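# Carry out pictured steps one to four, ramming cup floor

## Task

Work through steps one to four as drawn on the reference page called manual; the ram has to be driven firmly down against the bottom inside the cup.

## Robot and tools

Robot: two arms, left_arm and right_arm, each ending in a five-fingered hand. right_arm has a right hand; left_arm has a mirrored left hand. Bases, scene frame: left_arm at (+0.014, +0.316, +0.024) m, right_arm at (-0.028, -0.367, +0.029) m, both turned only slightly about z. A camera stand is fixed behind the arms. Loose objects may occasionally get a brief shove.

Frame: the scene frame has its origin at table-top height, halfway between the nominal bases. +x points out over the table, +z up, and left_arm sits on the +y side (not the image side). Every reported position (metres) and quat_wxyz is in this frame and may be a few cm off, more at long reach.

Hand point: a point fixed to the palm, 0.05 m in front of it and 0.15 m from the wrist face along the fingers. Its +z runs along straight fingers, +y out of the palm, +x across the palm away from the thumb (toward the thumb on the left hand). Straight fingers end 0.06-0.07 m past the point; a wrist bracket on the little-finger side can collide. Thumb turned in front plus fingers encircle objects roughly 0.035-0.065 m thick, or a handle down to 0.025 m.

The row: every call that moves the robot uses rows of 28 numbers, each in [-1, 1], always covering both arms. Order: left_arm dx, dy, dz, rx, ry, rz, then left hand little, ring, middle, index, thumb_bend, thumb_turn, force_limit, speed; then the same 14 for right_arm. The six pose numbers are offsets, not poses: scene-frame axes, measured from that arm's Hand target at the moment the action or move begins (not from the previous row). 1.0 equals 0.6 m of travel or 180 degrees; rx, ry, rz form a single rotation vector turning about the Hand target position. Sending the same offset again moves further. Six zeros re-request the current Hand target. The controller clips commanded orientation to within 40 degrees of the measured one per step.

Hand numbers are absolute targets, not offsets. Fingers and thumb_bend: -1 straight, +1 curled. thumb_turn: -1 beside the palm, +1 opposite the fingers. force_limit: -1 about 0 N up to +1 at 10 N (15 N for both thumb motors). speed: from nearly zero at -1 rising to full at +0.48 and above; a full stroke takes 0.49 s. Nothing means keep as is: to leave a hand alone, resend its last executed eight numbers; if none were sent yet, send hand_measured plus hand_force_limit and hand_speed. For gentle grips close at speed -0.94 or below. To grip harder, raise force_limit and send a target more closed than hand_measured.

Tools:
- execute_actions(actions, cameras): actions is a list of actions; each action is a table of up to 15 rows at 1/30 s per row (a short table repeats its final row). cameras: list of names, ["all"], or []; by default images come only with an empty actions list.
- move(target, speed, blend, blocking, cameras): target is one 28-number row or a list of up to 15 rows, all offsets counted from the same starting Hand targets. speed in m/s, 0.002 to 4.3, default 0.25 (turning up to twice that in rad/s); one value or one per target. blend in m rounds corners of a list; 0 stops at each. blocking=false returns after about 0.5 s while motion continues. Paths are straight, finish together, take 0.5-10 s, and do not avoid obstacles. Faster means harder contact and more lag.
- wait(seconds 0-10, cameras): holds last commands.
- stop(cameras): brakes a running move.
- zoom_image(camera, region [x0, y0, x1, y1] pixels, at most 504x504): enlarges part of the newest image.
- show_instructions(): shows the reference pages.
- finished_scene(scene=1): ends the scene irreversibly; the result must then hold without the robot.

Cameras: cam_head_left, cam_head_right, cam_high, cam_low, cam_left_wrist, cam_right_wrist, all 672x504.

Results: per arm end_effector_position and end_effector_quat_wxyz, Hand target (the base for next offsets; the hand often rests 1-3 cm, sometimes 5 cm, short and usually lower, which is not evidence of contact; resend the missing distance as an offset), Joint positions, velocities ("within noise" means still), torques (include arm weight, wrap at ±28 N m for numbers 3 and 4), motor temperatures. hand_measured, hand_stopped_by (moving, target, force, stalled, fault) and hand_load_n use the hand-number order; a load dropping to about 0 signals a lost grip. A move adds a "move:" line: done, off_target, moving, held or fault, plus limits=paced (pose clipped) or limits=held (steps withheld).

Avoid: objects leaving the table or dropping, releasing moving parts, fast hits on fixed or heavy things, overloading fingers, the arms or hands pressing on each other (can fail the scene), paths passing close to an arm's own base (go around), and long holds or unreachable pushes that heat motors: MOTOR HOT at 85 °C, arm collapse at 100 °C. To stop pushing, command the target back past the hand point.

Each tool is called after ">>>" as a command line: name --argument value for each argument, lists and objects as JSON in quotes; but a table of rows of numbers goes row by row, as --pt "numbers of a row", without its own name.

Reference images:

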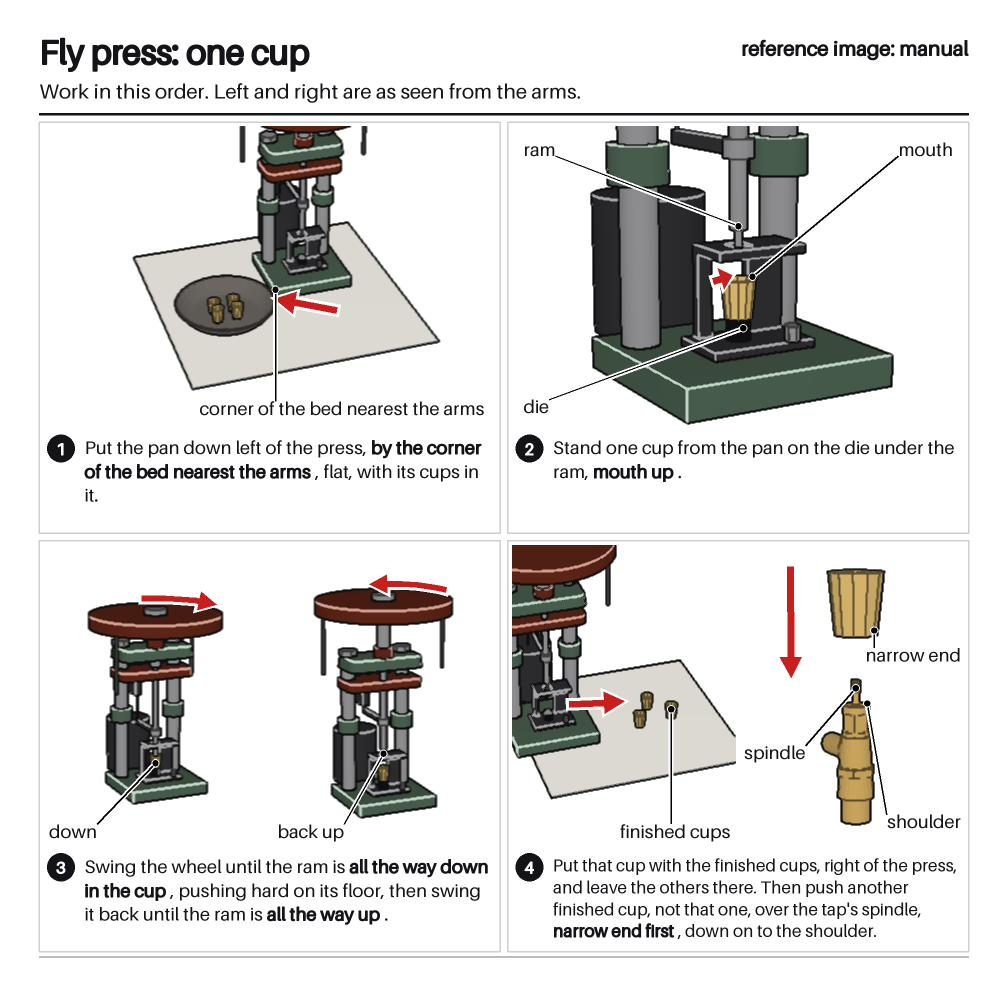

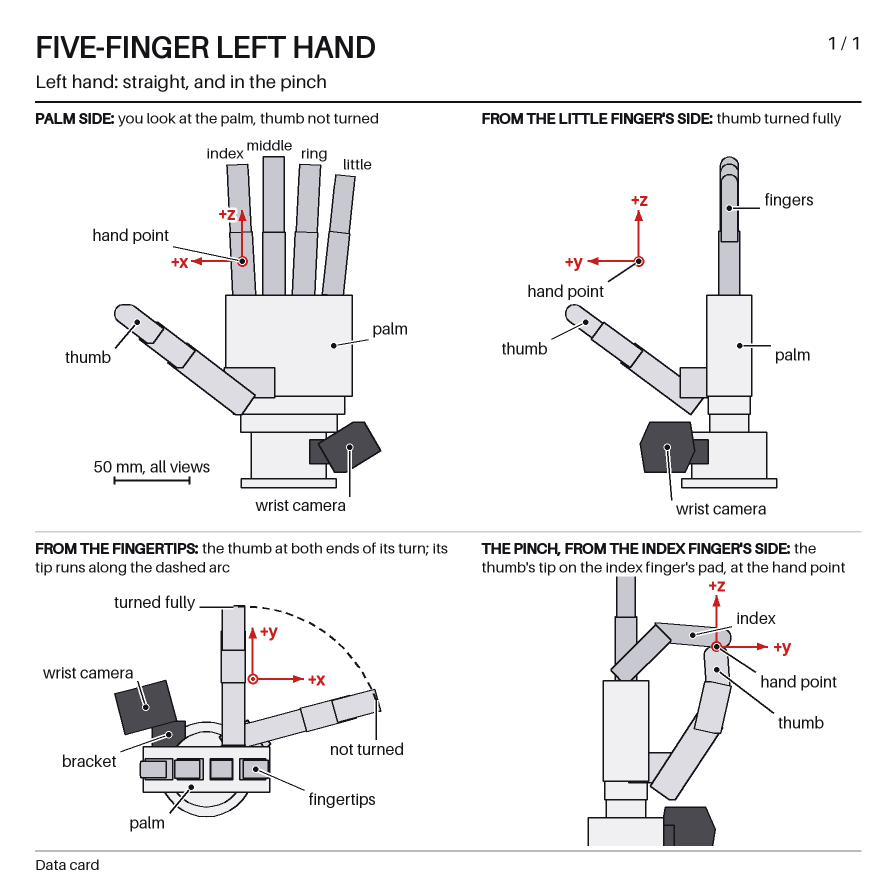

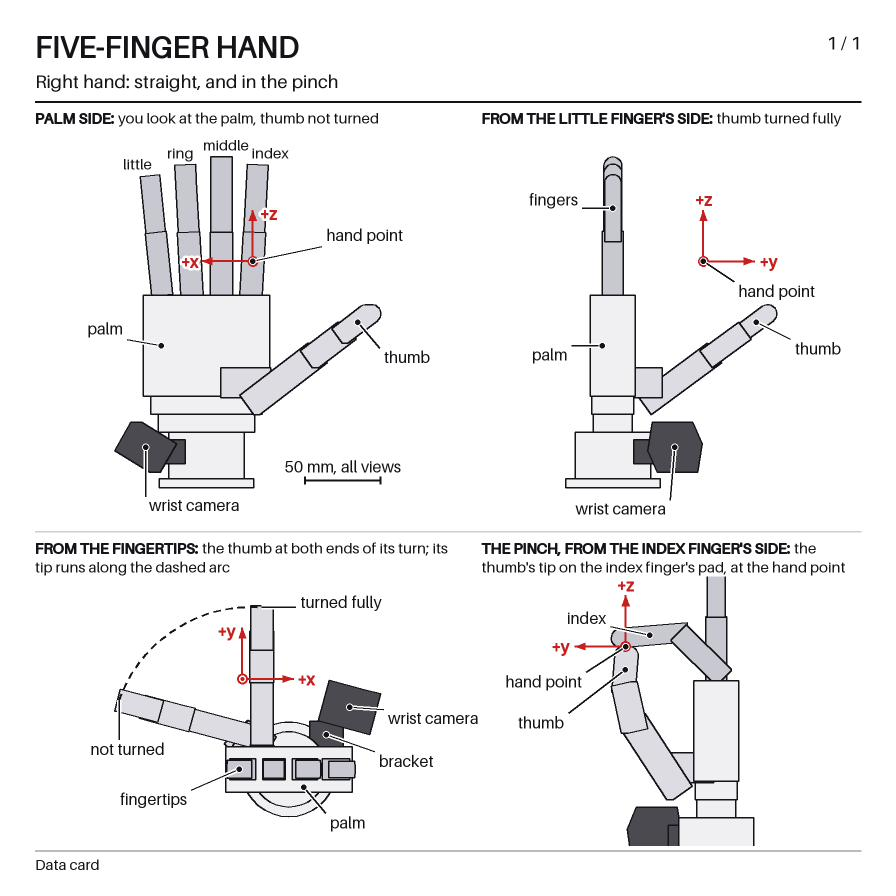

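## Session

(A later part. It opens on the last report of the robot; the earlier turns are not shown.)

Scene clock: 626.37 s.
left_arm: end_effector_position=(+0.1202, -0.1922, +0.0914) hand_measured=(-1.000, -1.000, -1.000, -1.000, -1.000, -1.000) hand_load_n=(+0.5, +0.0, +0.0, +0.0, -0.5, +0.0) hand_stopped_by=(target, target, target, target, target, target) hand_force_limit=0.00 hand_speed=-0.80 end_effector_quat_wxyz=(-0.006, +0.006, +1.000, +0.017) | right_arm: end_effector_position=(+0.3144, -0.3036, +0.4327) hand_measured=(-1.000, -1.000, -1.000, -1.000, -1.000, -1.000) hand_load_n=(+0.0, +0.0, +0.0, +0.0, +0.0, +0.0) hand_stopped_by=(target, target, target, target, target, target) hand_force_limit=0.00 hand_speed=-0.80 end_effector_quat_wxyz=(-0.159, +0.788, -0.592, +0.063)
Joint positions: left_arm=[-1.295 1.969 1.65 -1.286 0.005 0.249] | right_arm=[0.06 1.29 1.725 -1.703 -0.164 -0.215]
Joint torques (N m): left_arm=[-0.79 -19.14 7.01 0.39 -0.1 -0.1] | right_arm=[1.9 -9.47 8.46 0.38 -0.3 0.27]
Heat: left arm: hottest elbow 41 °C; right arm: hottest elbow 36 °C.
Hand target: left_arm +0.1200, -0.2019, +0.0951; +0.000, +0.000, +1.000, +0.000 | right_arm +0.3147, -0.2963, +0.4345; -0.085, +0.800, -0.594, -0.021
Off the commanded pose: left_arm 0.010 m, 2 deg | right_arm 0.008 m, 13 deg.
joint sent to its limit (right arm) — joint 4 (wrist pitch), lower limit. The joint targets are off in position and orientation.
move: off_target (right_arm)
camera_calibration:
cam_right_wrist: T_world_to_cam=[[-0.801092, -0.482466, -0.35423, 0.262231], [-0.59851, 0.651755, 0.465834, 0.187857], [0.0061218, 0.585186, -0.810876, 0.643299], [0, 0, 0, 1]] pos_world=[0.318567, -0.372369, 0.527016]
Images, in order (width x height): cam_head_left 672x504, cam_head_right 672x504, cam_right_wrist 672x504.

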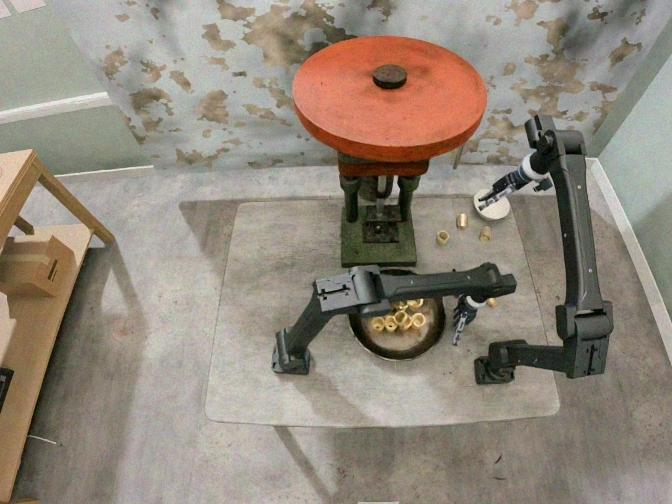

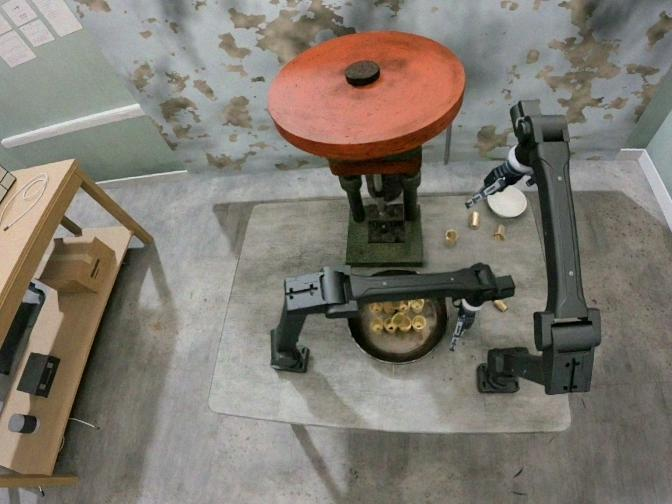

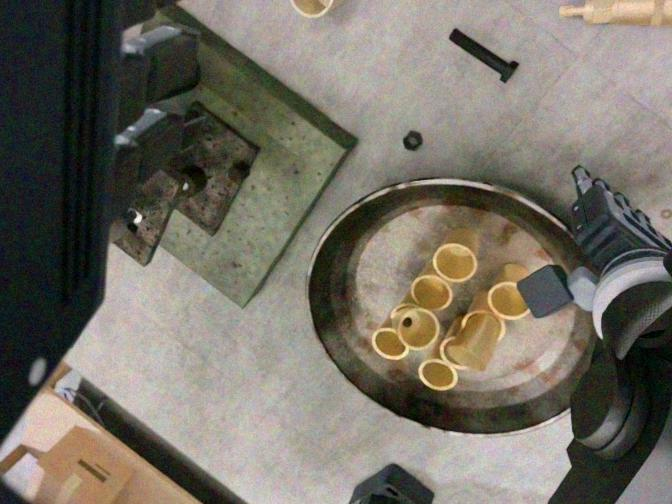

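>>> move --pt "0 0.0 -0.015 0 0 0 -1 -1 -1 -1 -1 -1 0.0 -0.8 0 0 0 0 0 0 -1 -1 -1 -1 -1 -1 0.0 -0.8" --pt "0.005 0.13 -0.015 0 0 0 -1 -1 -1 -1 -1 -1 0.0 -0.8 0 0 0 0 0 0 -1 -1 -1 -1 -1 -1 0.0 -0.8" --speed 0.05 --cameras '["cam_right_wrist","cam_head_left"]'

Scene clock: 637.03 s.
left_arm: end_effector_position=(+0.1085, -0.1419, +0.0763) hand_measured=(-1.000, -1.000, -1.000, -1.000, -1.000, -1.000) hand_load_n=(+0.0, +1.0, +0.0, +0.0, +0.0, +0.0) hand_stopped_by=(target, target, target, target, target, target) hand_force_limit=0.00 hand_speed=-0.80 end_effector_quat_wxyz=(-0.003, +0.018, +1.000, -0.011) | right_arm: end_effector_position=(+0.3144, -0.3036, +0.4327) hand_measured=(-1.000, -1.000, -1.000, -1.000, -1.000, -1.000) hand_load_n=(+0.0, +0.0, +0.0, -0.5, +0.0, +0.0) hand_stopped_by=(target, target, target, target, target, target) hand_force_limit=0.00 hand_speed=-0.80 end_effector_quat_wxyz=(-0.159, +0.788, -0.592, +0.063)
Joint positions: left_arm=[-1.295 1.819 1.389 -1.121 0.011 0.273] | right_arm=[0.06 1.29 1.725 -1.703 -0.164 -0.215]
Joint torques (N m): left_arm=[2.73 -18.9 5 -1.32 -0.24 0.05] | right_arm=[1.79 -9.47 8.42 0.39 -0.31 0.29]
Heat: left arm: hottest elbow 41 °C; right arm: hottest elbow 36 °C.
Hand target: left_arm +0.1230, -0.1239, +0.0861; +0.000, +0.000, +1.000, +0.000 | right_arm +0.3147, -0.2963, +0.4345; -0.085, +0.800, -0.594, -0.021
Off the commanded pose: left_arm 0.025 m, 2 deg | right_arm 0.008 m, 13 deg.
joint sent to its limit (right arm) — joint 4 (wrist pitch), lower limit. The joint targets are off in position and orientation.
move: off_target (left_arm, right_arm)
camera_calibration:
cam_right_wrist: T_world_to_cam=[[-0.801092, -0.482466, -0.35423, 0.262231], [-0.59851, 0.651755, 0.465834, 0.187857], [0.0061218, 0.585186, -0.810876, 0.643299], [0, 0, 0, 1]] pos_world=[0.318567, -0.372369, 0.527016]
Images, in order (width x height): cam_head_left 672x504, cam_right_wrist 672x504.

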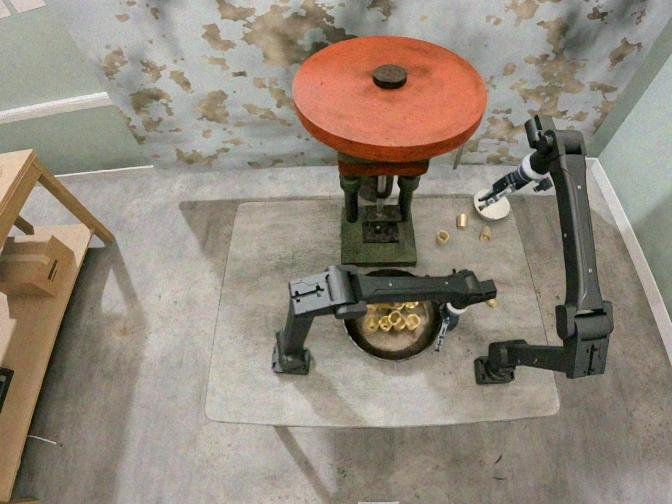

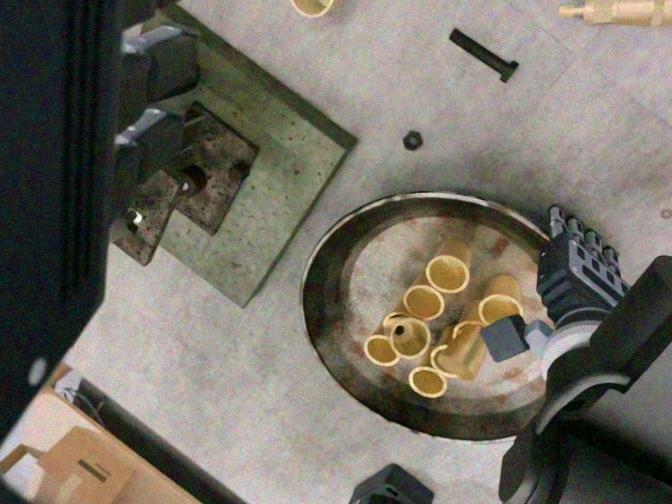

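>>> move --target '[0.02,0.1,0,0,0,0,-1,-1,-1,-1,-1,-1,0.0,-0.8,0,0,0,0,0,0,-1,-1,-1,-1,-1,-1,0.0,-0.8]' --speed 0.05 --cameras '["cam_right_wrist","cam_head_left"]'

Scene clock: 644.17 s.
left_arm: end_effector_position=(+0.1169, -0.0821, +0.0760) hand_measured=(-1.000, -1.000, -1.000, -1.000, -1.000, -1.000) hand_load_n=(+0.0, +0.5, +0.0, +0.0, +0.0, +0.0) hand_stopped_by=(target, target, target, target, target, target) hand_force_limit=0.00 hand_speed=-0.80 end_effector_quat_wxyz=(-0.007, +0.023, +1.000, -0.010) | right_arm: end_effector_position=(+0.3144, -0.3036, +0.4327) hand_measured=(-1.000, -1.000, -1.000, -1.000, -1.000, -1.000) hand_load_n=(+0.5, +0.0, +0.0, +0.0, +0.0, +0.0) hand_stopped_by=(target, target, target, target, target, target) hand_force_limit=0.00 hand_speed=-0.80 end_effector_quat_wxyz=(-0.159, +0.788, -0.592, +0.063)
Joint positions: left_arm=[-1.246 1.693 1.211 -1.075 0.02 0.332] | right_arm=[0.06 1.29 1.725 -1.703 -0.164 -0.215]
Joint torques (N m): left_arm=[3.6 -16.85 5.12 -1.29 -0.56 0.07] | right_arm=[1.96 -9.47 8.47 0.36 -0.32 0.3]
Heat: left arm: hottest elbow 41 °C; right arm: hottest elbow 37 °C.
Hand target: left_arm +0.1350, -0.0639, +0.0861; +0.000, +0.000, +1.000, +0.000 | right_arm +0.3147, -0.2963, +0.4345; -0.085, +0.800, -0.594, -0.021
Off the commanded pose: left_arm 0.028 m, 3 deg | right_arm 0.008 m, 13 deg.
joint sent to its limit (right arm) — joint 4 (wrist pitch), lower limit. The joint targets are off in position and orientation.
move: off_target (left_arm, right_arm)
camera_calibration:
cam_right_wrist: T_world_to_cam=[[-0.801092, -0.482466, -0.35423, 0.262231], [-0.59851, 0.651755, 0.465834, 0.187857], [0.0061218, 0.585186, -0.810876, 0.643299], [0, 0, 0, 1]] pos_world=[0.318567, -0.372369, 0.527016]
Images, in order (width x height): cam_head_left 672x504, cam_right_wrist 672x504.

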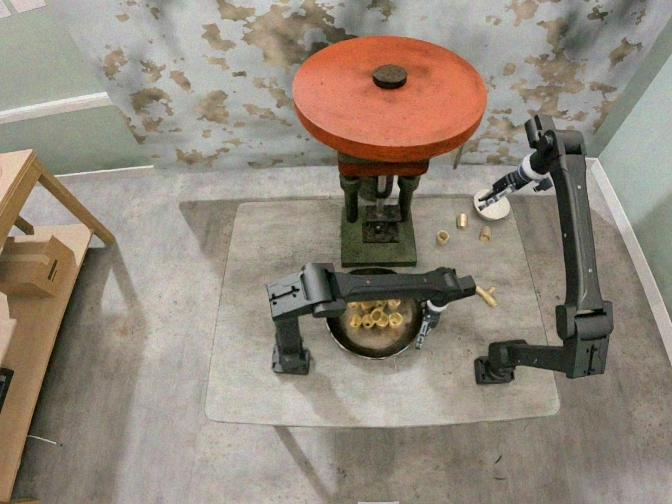

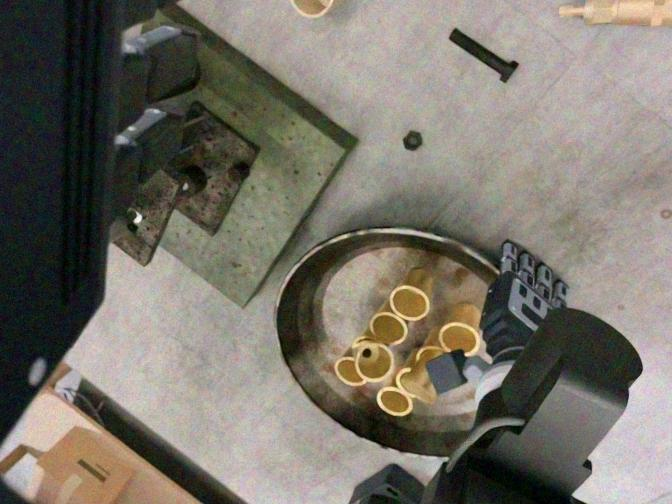

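>>> move --pt "-0.02 0.0 0 0 0 -0.094 -1 -1 -1 -1 -1 -1 0.0 -0.8 0 0 0 0 0 0 -1 -1 -1 -1 -1 -1 0.0 -0.8" --pt "0.033 0.2 0 0 0 -0.094 -1 -1 -1 -1 -1 -1 0.0 -0.8 0 0 0 0 0 0 -1 -1 -1 -1 -1 -1 0.0 -0.8" --speed 0.05 --blend '[0.01,0]' --cameras '["cam_right_wrist","cam_head_left","cam_left_wrist"]'

Scene clock: 670.83 s.
left_arm: end_effector_position=(+0.1416, +0.0392, +0.0788) hand_measured=(-1.000, -1.000, -1.000, -1.000, -1.000, -1.000) hand_load_n=(+0.0, +0.5, -0.5, +0.0, +0.0, +0.0) hand_stopped_by=(target, target, target, target, target, target) hand_force_limit=0.00 hand_speed=-0.80 end_effector_quat_wxyz=(-0.007, +0.171, +0.985, -0.010) | right_arm: end_effector_position=(+0.3144, -0.3036, +0.4327) hand_measured=(-1.000, -1.000, -1.000, -1.000, -1.000, -1.000) hand_load_n=(+0.0, +0.0, +0.0, +0.0, +0.0, +0.0) hand_stopped_by=(target, target, target, target, target, target) hand_force_limit=0.00 hand_speed=-0.80 end_effector_quat_wxyz=(-0.159, +0.788, -0.592, +0.063)
Joint positions: left_arm=[-1.141 1.431 0.907 -1.038 0.023 0.733] | right_arm=[0.06 1.29 1.725 -1.703 -0.164 -0.215]
Joint torques (N m): left_arm=[3.6 -12.16 5.26 -1.16 -0.74 0.06] | right_arm=[1.79 -9.41 8.46 0.4 -0.31 0.28]
Heat: left arm: hottest elbow 39 °C; right arm: hottest elbow 37 °C.
Hand target: left_arm +0.1548, +0.0561, +0.0861; +0.000, +0.147, +0.989, +0.000 | right_arm +0.3147, -0.2963, +0.4345; -0.085, +0.800, -0.594, -0.021
Off the commanded pose: left_arm 0.023 m, 3 deg | right_arm 0.008 m, 13 deg.
joint sent to its limit (right arm) — joint 4 (wrist pitch), lower limit. The joint targets are off in position and orientation.
move: off_target (left_arm, right_arm)
camera_calibration:
cam_left_wrist: T_world_to_cam=[[-0.529603, -0.847669, 0.0312748, 0.099561], [-0.712339, 0.464466, 0.52616, 0.0386245], [-0.460535, 0.256378, -0.84981, 0.23793], [0, 0, 0, 1]] pos_world=[0.189817, 0.00545491, 0.178759]
cam_right_wrist: T_world_to_cam=[[-0.801092, -0.482466, -0.35423, 0.262231], [-0.59851, 0.651755, 0.465834, 0.187857], [0.0061218, 0.585186, -0.810876, 0.643299], [0, 0, 0, 1]] pos_world=[0.318567, -0.372369, 0.527016]
Images, in order (width x height): cam_head_left 672x504, cam_left_wrist 672x504, cam_right_wrist 672x504.

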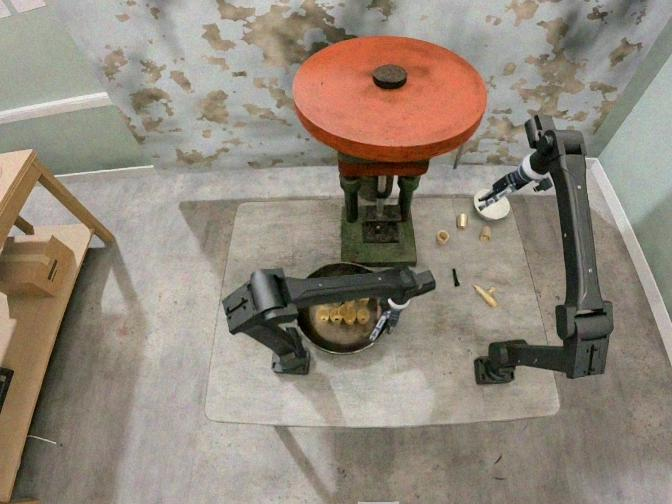

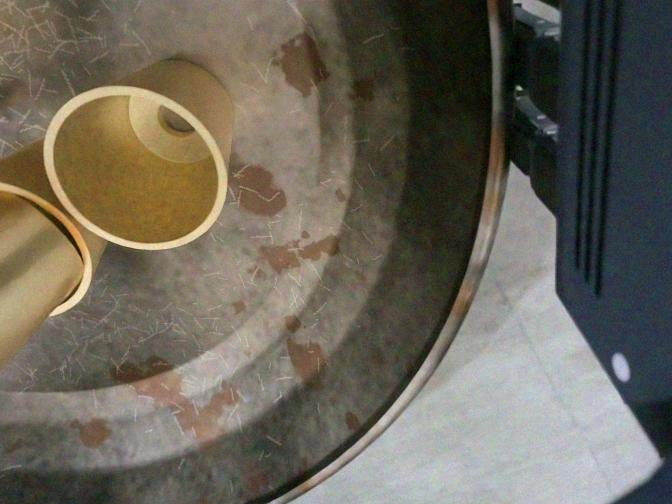

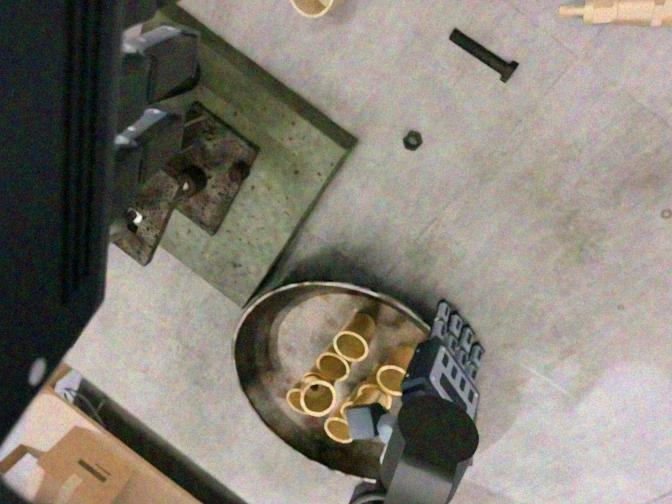

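>>> move --target '[0.025,0.125,0,0,0,-0.035,-1,-1,-1,-1,-1,-1,0.0,-0.8,0,0,0,0,0,0,-1,-1,-1,-1,-1,-1,0.0,-0.8]' --speed 0.04 --cameras '["cam_right_wrist","cam_head_left","cam_head_right"]'

>>> zoom_image --camera "cam_head_left" --region '[250, 230, 450, 390]'

>>> zoom_image --camera "cam_head_right" --region '[250, 230, 450, 390]'

Scene clock: 690.47 s.
left_arm: end_effector_position=(+0.1598, +0.1115, +0.0774) hand_measured=(-1.000, -1.000, -1.000, -1.000, -1.000, -1.000) hand_load_n=(+0.5, -0.5, +0.0, +0.5, +0.0, +0.0) hand_stopped_by=(target, target, target, target, target, target) hand_force_limit=0.00 hand_speed=-0.80 end_effector_quat_wxyz=(-0.003, +0.205, +0.979, -0.017) | right_arm: end_effector_position=(+0.3144, -0.3036, +0.4327) hand_measured=(-1.000, -1.000, -1.000, -1.000, -1.000, -1.000) hand_load_n=(+0.0, +0.0, +0.0, +0.0, +0.0, +0.0) hand_stopped_by=(target, target, target, target, target, target) hand_force_limit=0.00 hand_speed=-0.80 end_effector_quat_wxyz=(-0.159, +0.788, -0.592, +0.063)
Joint positions: left_arm=[-1.011 1.264 0.748 -1.033 0.026 0.934] | right_arm=[0.06 1.29 1.725 -1.703 -0.164 -0.215]
Joint torques (N m): left_arm=[3.37 -9.52 5.76 -1.95 -0.85 0.37] | right_arm=[1.79 -9.52 8.47 0.38 -0.31 0.3]
Heat: left arm: hottest elbow 38 °C; right arm: hottest elbow 37 °C.
Hand target: left_arm +0.1698, +0.1311, +0.0861; +0.000, +0.202, +0.979, +0.000 | right_arm +0.3147, -0.2963, +0.4345; -0.085, +0.800, -0.594, -0.021
Off the commanded pose: left_arm 0.024 m, 2 deg | right_arm 0.008 m, 13 deg.
joint sent to its limit (right arm) — joint 4 (wrist pitch), lower limit. The joint targets are off in position and orientation.
move: off_target (left_arm, right_arm)
camera_calibration:
cam_right_wrist: T_world_to_cam=[[-0.801092, -0.482466, -0.35423, 0.262231], [-0.59851, 0.651755, 0.465834, 0.187857], [0.0061218, 0.585186, -0.810876, 0.643299], [0, 0, 0, 1]] pos_world=[0.318567, -0.372369, 0.527016]
Images, in order (width x height): cam_head_left 672x504, cam_head_right 672x504, cam_right_wrist 672x504.

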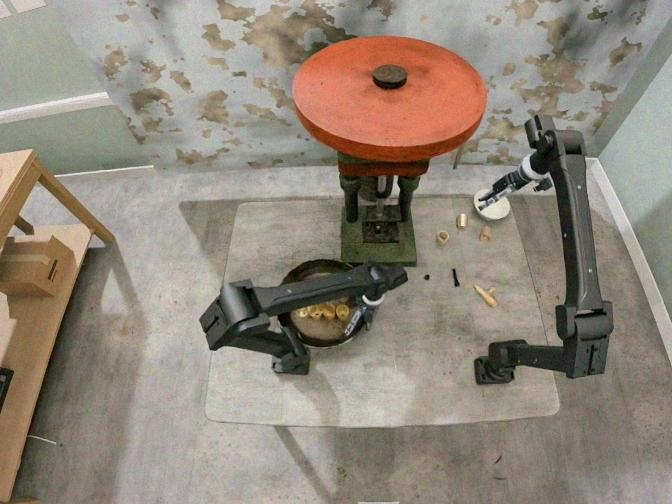

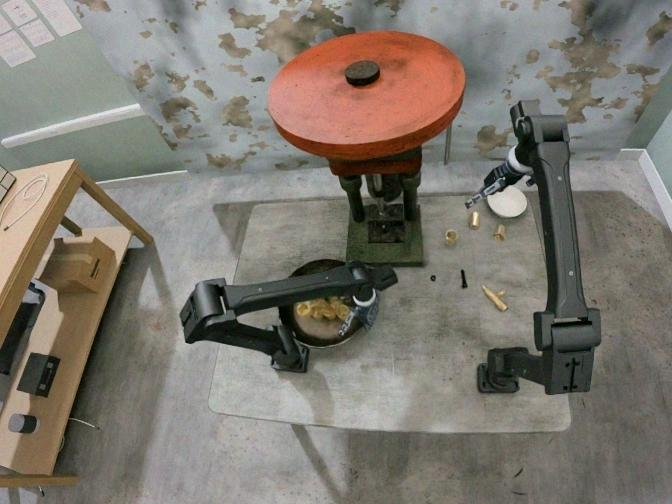

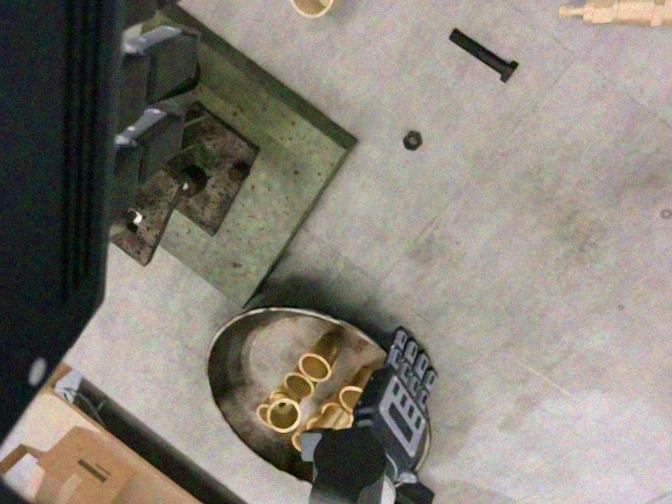

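Scaled by 2.520.

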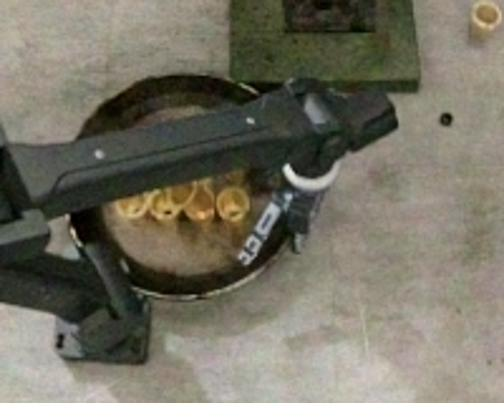

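Scaled by 2.520.

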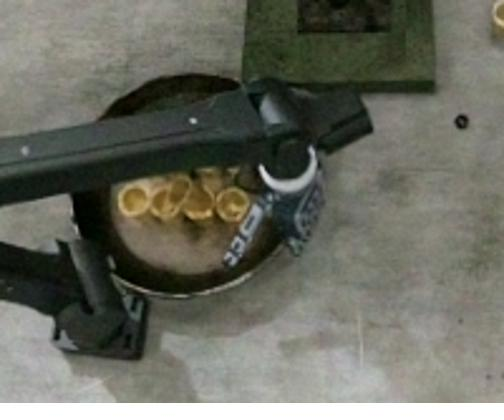

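>>> move --pt "-0.036 -0.093 -0.005 0 0 0 -1 -1 -1 -1 -1 -1 0.0 -0.8 0 0 0 0 0 0 -1 -1 -1 -1 -1 -1 0.0 -0.8" --pt "-0.116 -0.06 -0.005 0 0 -0.083 -1 -1 -1 -1 -1 -1 0.0 -0.8 0 0 0 0 0 0 -1 -1 -1 -1 -1 -1 0.0 -0.8" --pt "-0.128 0.023 -0.005 0 0 -0.167 -1 -1 -1 -1 -1 -1 0.0 -0.8 0 0 0 0 0 0 -1 -1 -1 -1 -1 -1 0.0 -0.8" --speed 0.06 --blend '[0.005,0.01,0]' --cameras '["cam_right_wrist","cam_head_left","cam_head_right","cam_left_wrist"]'

Scene clock: 716.97 s.
left_arm: end_effector_position=(+0.0951, +0.1479, +0.0789) hand_measured=(-1.000, -1.000, -1.000, -1.000, -1.000, -1.000) hand_load_n=(+0.0, -0.5, +0.0, +0.0, +0.0, +0.0) hand_stopped_by=(target, target, target, target, target, target) hand_force_limit=0.00 hand_speed=-0.80 end_effector_quat_wxyz=(-0.005, +0.431, +0.902, +0.003) | right_arm: end_effector_position=(+0.3144, -0.3036, +0.4327) hand_measured=(-1.000, -1.000, -1.000, -1.000, -1.000, -1.000) hand_load_n=(+0.0, +0.0, +0.0, +0.0, +0.0, +0.0) hand_stopped_by=(target, target, target, target, target, target) hand_force_limit=0.00 hand_speed=-0.80 end_effector_quat_wxyz=(-0.159, +0.788, -0.592, +0.063)
Joint positions: left_arm=[-1.299 1.064 0.597 -1.115 0.003 1.125] | right_arm=[0.06 1.29 1.725 -1.703 -0.164 -0.215]
Joint torques (N m): left_arm=[-1.2 -5.54 6.37 -0.87 0.01 0.15] | right_arm=[1.85 -9.52 8.44 0.32 -0.31 0.28]
Heat: left arm: hottest elbow 39 °C; right arm: hottest elbow 37 °C.
Hand target: left_arm +0.0930, +0.1449, +0.0831; +0.000, +0.449, +0.894, +0.000 | right_arm +0.3147, -0.2963, +0.4345; -0.085, +0.800, -0.594, -0.021
Off the commanded pose: left_arm 0.006 m, 2 deg | right_arm 0.008 m, 13 deg.
joint sent to its limit (right arm) — joint 4 (wrist pitch), lower limit. The joint targets are off in position and orientation.
move: off_target (right_arm)
camera_calibration:
cam_left_wrist: T_world_to_cam=[[-0.894553, -0.446894, 0.00778003, 0.144389], [-0.375024, 0.759931, 0.530907, -0.121312], [-0.243171, 0.472006, -0.847395, 0.136006], [0, 0, 0, 1]] pos_world=[0.116742, 0.09252, 0.178533]
cam_right_wrist: T_world_to_cam=[[-0.801092, -0.482466, -0.35423, 0.262231], [-0.59851, 0.651755, 0.465834, 0.187857], [0.0061218, 0.585186, -0.810876, 0.643299], [0, 0, 0, 1]] pos_world=[0.318567, -0.372369, 0.527016]
Images, in order (width x height): cam_head_left 672x504, cam_head_right 672x504, cam_left_wrist 672x504, cam_right_wrist 672x504.

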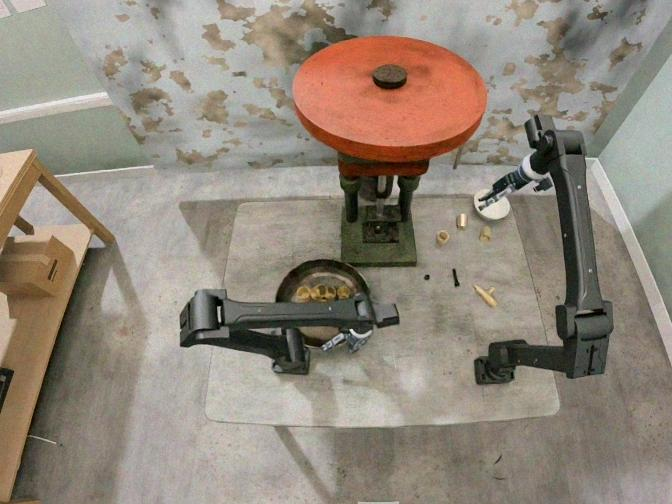

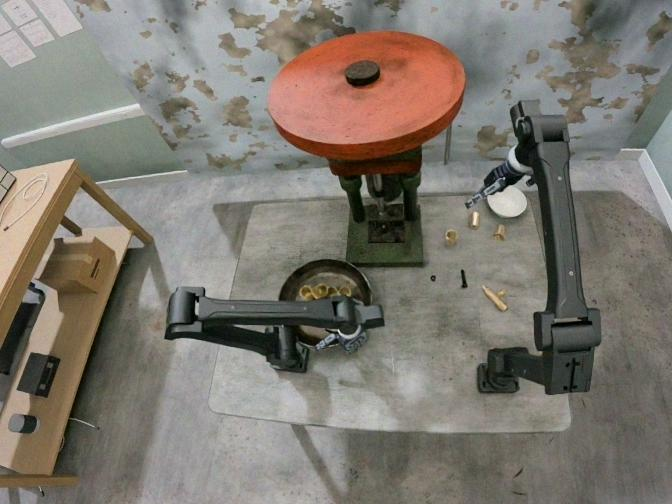

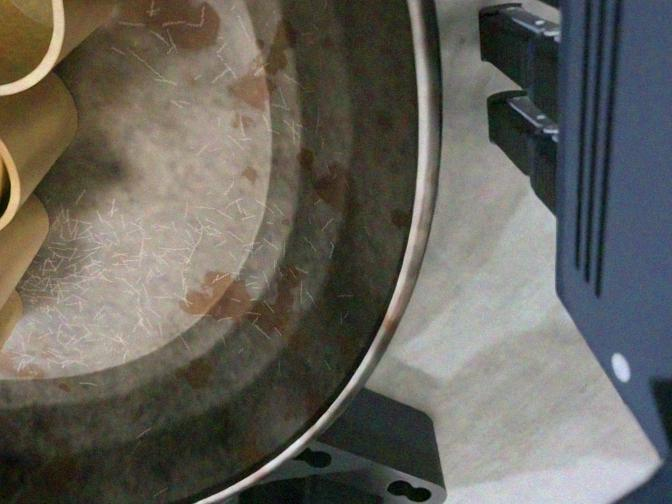

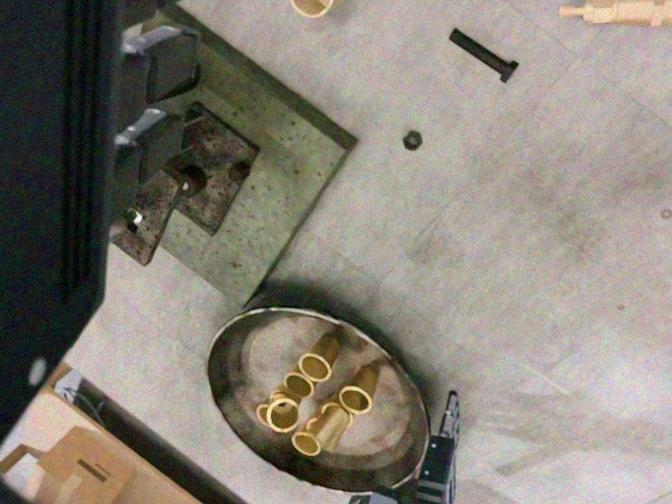

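>>> move --target '[0.088,0.07,0,0,0,0,-1,-1,-1,-1,-1,-1,0.0,-0.8,0,0,0,0,0,0,-1,-1,-1,-1,-1,-1,0.0,-0.8]' --speed 0.04 --cameras '["cam_right_wrist","cam_head_left","cam_left_wrist"]'

>>> zoom_image --camera "cam_head_left" --region '[250, 230, 450, 390]'

Scene clock: 724.47 s.
left_arm: end_effector_position=(+0.1205, +0.1768, +0.0760) hand_measured=(-1.000, -1.000, -1.000, -1.000, -1.000, -1.000) hand_load_n=(+0.0, +0.0, +1.0, +0.0, +0.0, +0.0) hand_stopped_by=(target, target, target, target, target, target) hand_force_limit=0.00 hand_speed=-0.80 end_effector_quat_wxyz=(-0.027, +0.456, +0.889, -0.021) | right_arm: end_effector_position=(+0.3144, -0.3036, +0.4327) hand_measured=(-1.000, -1.000, -1.000, -1.000, -1.000, -1.000) hand_load_n=(+0.0, +0.0, +0.0, +0.0, +0.0, +0.0) hand_stopped_by=(target, target, target, target, target, target) hand_force_limit=0.00 hand_speed=-0.80 end_effector_quat_wxyz=(-0.159, +0.788, -0.592, +0.063)
Joint positions: left_arm=[-1.108 0.991 0.553 -1.15 0.066 1.372] | right_arm=[0.06 1.29 1.725 -1.703 -0.164 -0.215]
Joint torques (N m): left_arm=[4.78 -4.66 6.56 -0.83 -2.37 0.43] | right_arm=[1.9 -9.58 8.49 0.38 -0.3 0.29]
Heat: left arm: hottest elbow 39 °C; right arm: hottest elbow 37 °C.
Hand target: left_arm +0.1458, +0.1869, +0.0831; +0.000, +0.449, +0.894, +0.000 | right_arm +0.3147, -0.2963, +0.4345; -0.085, +0.800, -0.594, -0.021
Off the commanded pose: left_arm 0.028 m, 4 deg | right_arm 0.008 m, 13 deg.
joint sent to its limit (right arm) — joint 4 (wrist pitch), lower limit. The joint targets are off in position and orientation.
move: off_target (left_arm, right_arm)
camera_calibration:
cam_left_wrist: T_world_to_cam=[[-0.91498, -0.396767, 0.0733947, 0.168523], [-0.300148, 0.790833, 0.53338, -0.146879], [-0.269671, 0.466003, -0.842686, 0.129977], [0, 0, 0, 1]] pos_world=[0.145161, 0.122452, 0.175504]
cam_right_wrist: T_world_to_cam=[[-0.801092, -0.482466, -0.35423, 0.262231], [-0.59851, 0.651755, 0.465834, 0.187857], [0.0061218, 0.585186, -0.810876, 0.643299], [0, 0, 0, 1]] pos_world=[0.318567, -0.372369, 0.527016]
Images, in order (width x height): cam_head_left 672x504, cam_left_wrist 672x504, cam_right_wrist 672x504.

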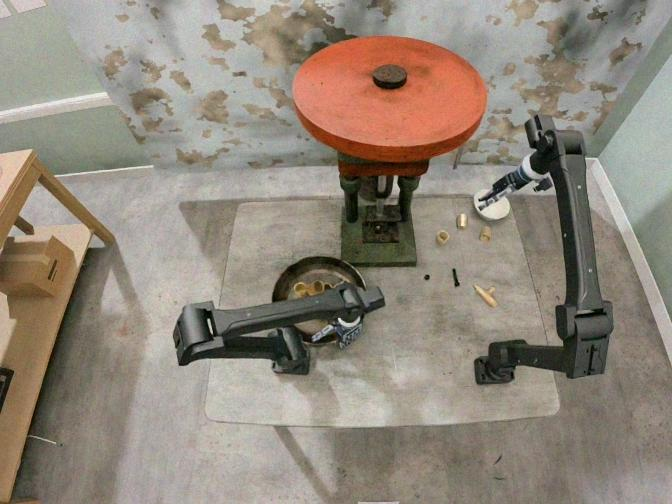

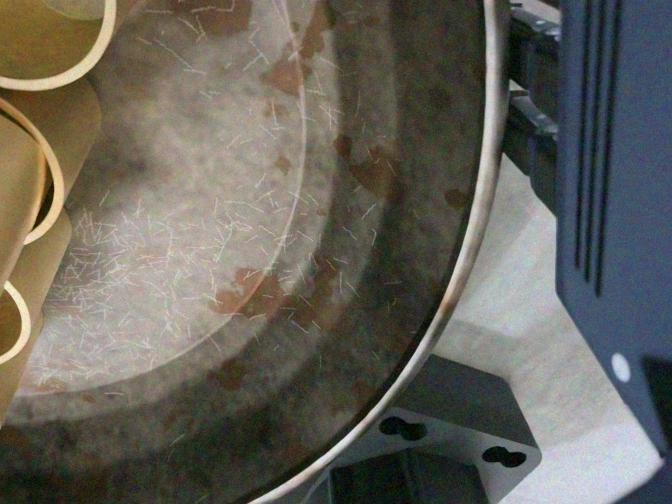

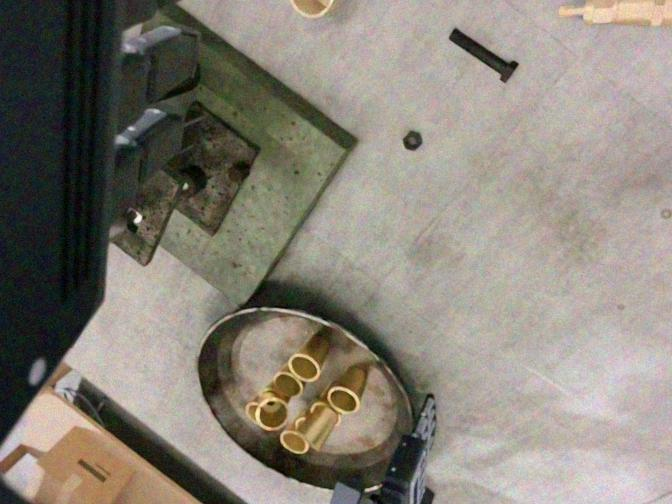

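Scaled by 2.520.

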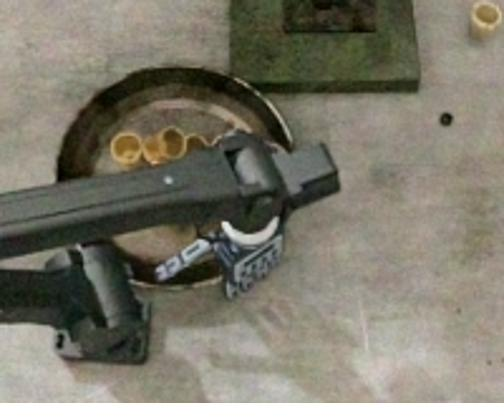

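>>> move --pt "-0.06 -0.07 0 0 0 0.056 -1 -1 -1 -1 -1 -1 0.0 -0.8 0 0 0 0 0 0 -1 -1 -1 -1 -1 -1 0.0 -0.8" --pt "0.079 0.063 0 0 0 0.056 -1 -1 -1 -1 -1 -1 0.0 -0.8 0 0 0 0 0 0 -1 -1 -1 -1 -1 -1 0.0 -0.8" --speed 0.05 --blend '[0.003,0]' --cameras '["cam_right_wrist","cam_head_left","cam_left_wrist"]'

>>> zoom_image --camera "cam_head_left" --region '[250, 230, 450, 390]'

Scene clock: 745.23 s.
left_arm: end_effector_position=(+0.1694, +0.2168, +0.0740) hand_measured=(-1.000, -1.000, -1.000, -1.000, -1.000, -1.000) hand_load_n=(+0.0, +0.0, +1.0, +0.0, +0.0, +0.0) hand_stopped_by=(target, target, target, target, target, target) hand_force_limit=0.00 hand_speed=-0.80 end_effector_quat_wxyz=(-0.031, +0.373, +0.927, -0.016) | right_arm: end_effector_position=(+0.3144, -0.3036, +0.4327) hand_measured=(-1.000, -1.000, -1.000, -1.000, -1.000, -1.000) hand_load_n=(+0.0, +0.0, +0.0, +0.0, +0.0, +0.0) hand_stopped_by=(target, target, target, target, target, target) hand_force_limit=0.00 hand_speed=-0.80 end_effector_quat_wxyz=(-0.159, +0.788, -0.592, +0.063)
Joint positions: left_arm=[-0.787 1.02 0.56 -1.154 0.055 1.511] | right_arm=[0.06 1.29 1.725 -1.703 -0.164 -0.215]
Joint torques (N m): left_arm=[3.96 -5.07 7.01 -0.12 -2.02 0.37] | right_arm=[2.02 -9.47 8.46 0.36 -0.3 0.29]
Motor temperatures (°C): left_arm=[33 33 39 28 33 28] | right_arm=[25 31 37 30 26 29]
Heat: left arm: hottest elbow 39 °C; right arm: hottest elbow 37 °C.
Hand target: left_arm +0.1932, +0.2247, +0.0831; +0.000, +0.368, +0.930, +0.000 | right_arm +0.3147, -0.2963, +0.4345; -0.085, +0.800, -0.594, -0.021
Off the commanded pose: left_arm 0.027 m, 4 deg | right_arm 0.008 m, 13 deg.
joint sent to its limit (right arm) — joint 4 (wrist pitch), lower limit. The joint targets are off in position and orientation.
move: off_target (left_arm, right_arm)
camera_calibration:
cam_left_wrist: T_world_to_cam=[[-0.828208, -0.556238, 0.0683404, 0.249641], [-0.434418, 0.714246, 0.548757, -0.124583], [-0.354051, 0.424797, -0.833184, 0.145333], [0, 0, 0, 1]] pos_world=[0.204089, 0.166106, 0.172394]
cam_right_wrist: T_world_to_cam=[[-0.801092, -0.482466, -0.35423, 0.262231], [-0.59851, 0.651755, 0.465834, 0.187857], [0.0061218, 0.585186, -0.810876, 0.643299], [0, 0, 0, 1]] pos_world=[0.318567, -0.372369, 0.527016]
Images, in order (width x height): cam_head_left 672x504, cam_left_wrist 672x504, cam_right_wrist 672x504.

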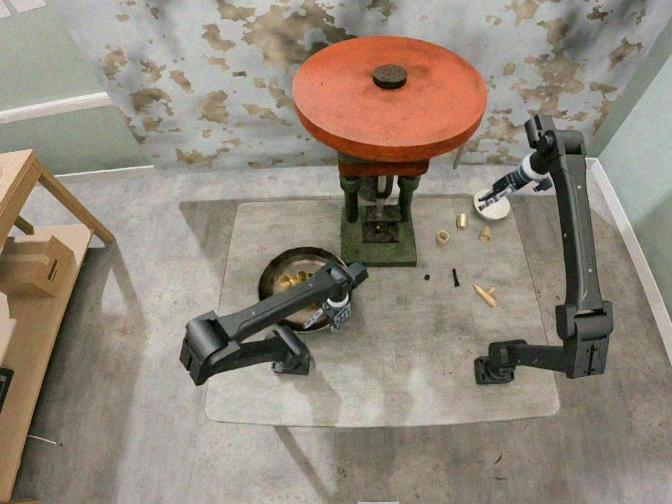

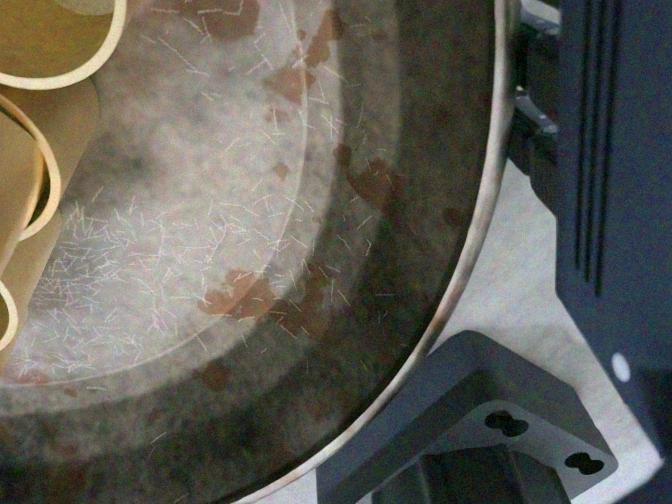

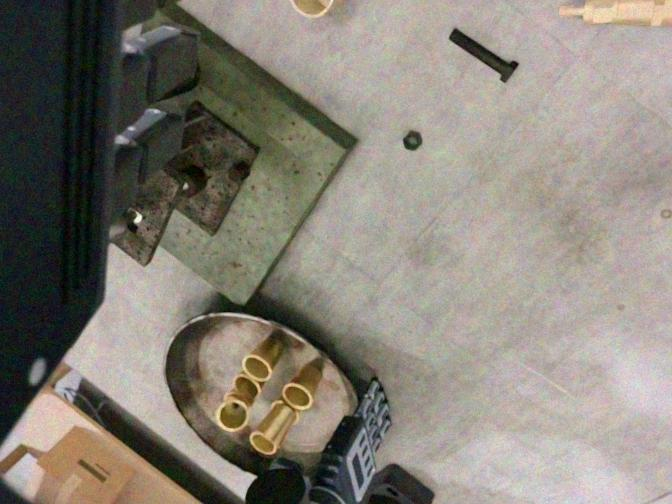

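Scaled by 2.520.

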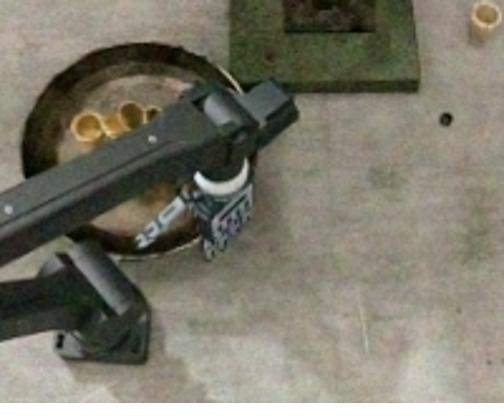

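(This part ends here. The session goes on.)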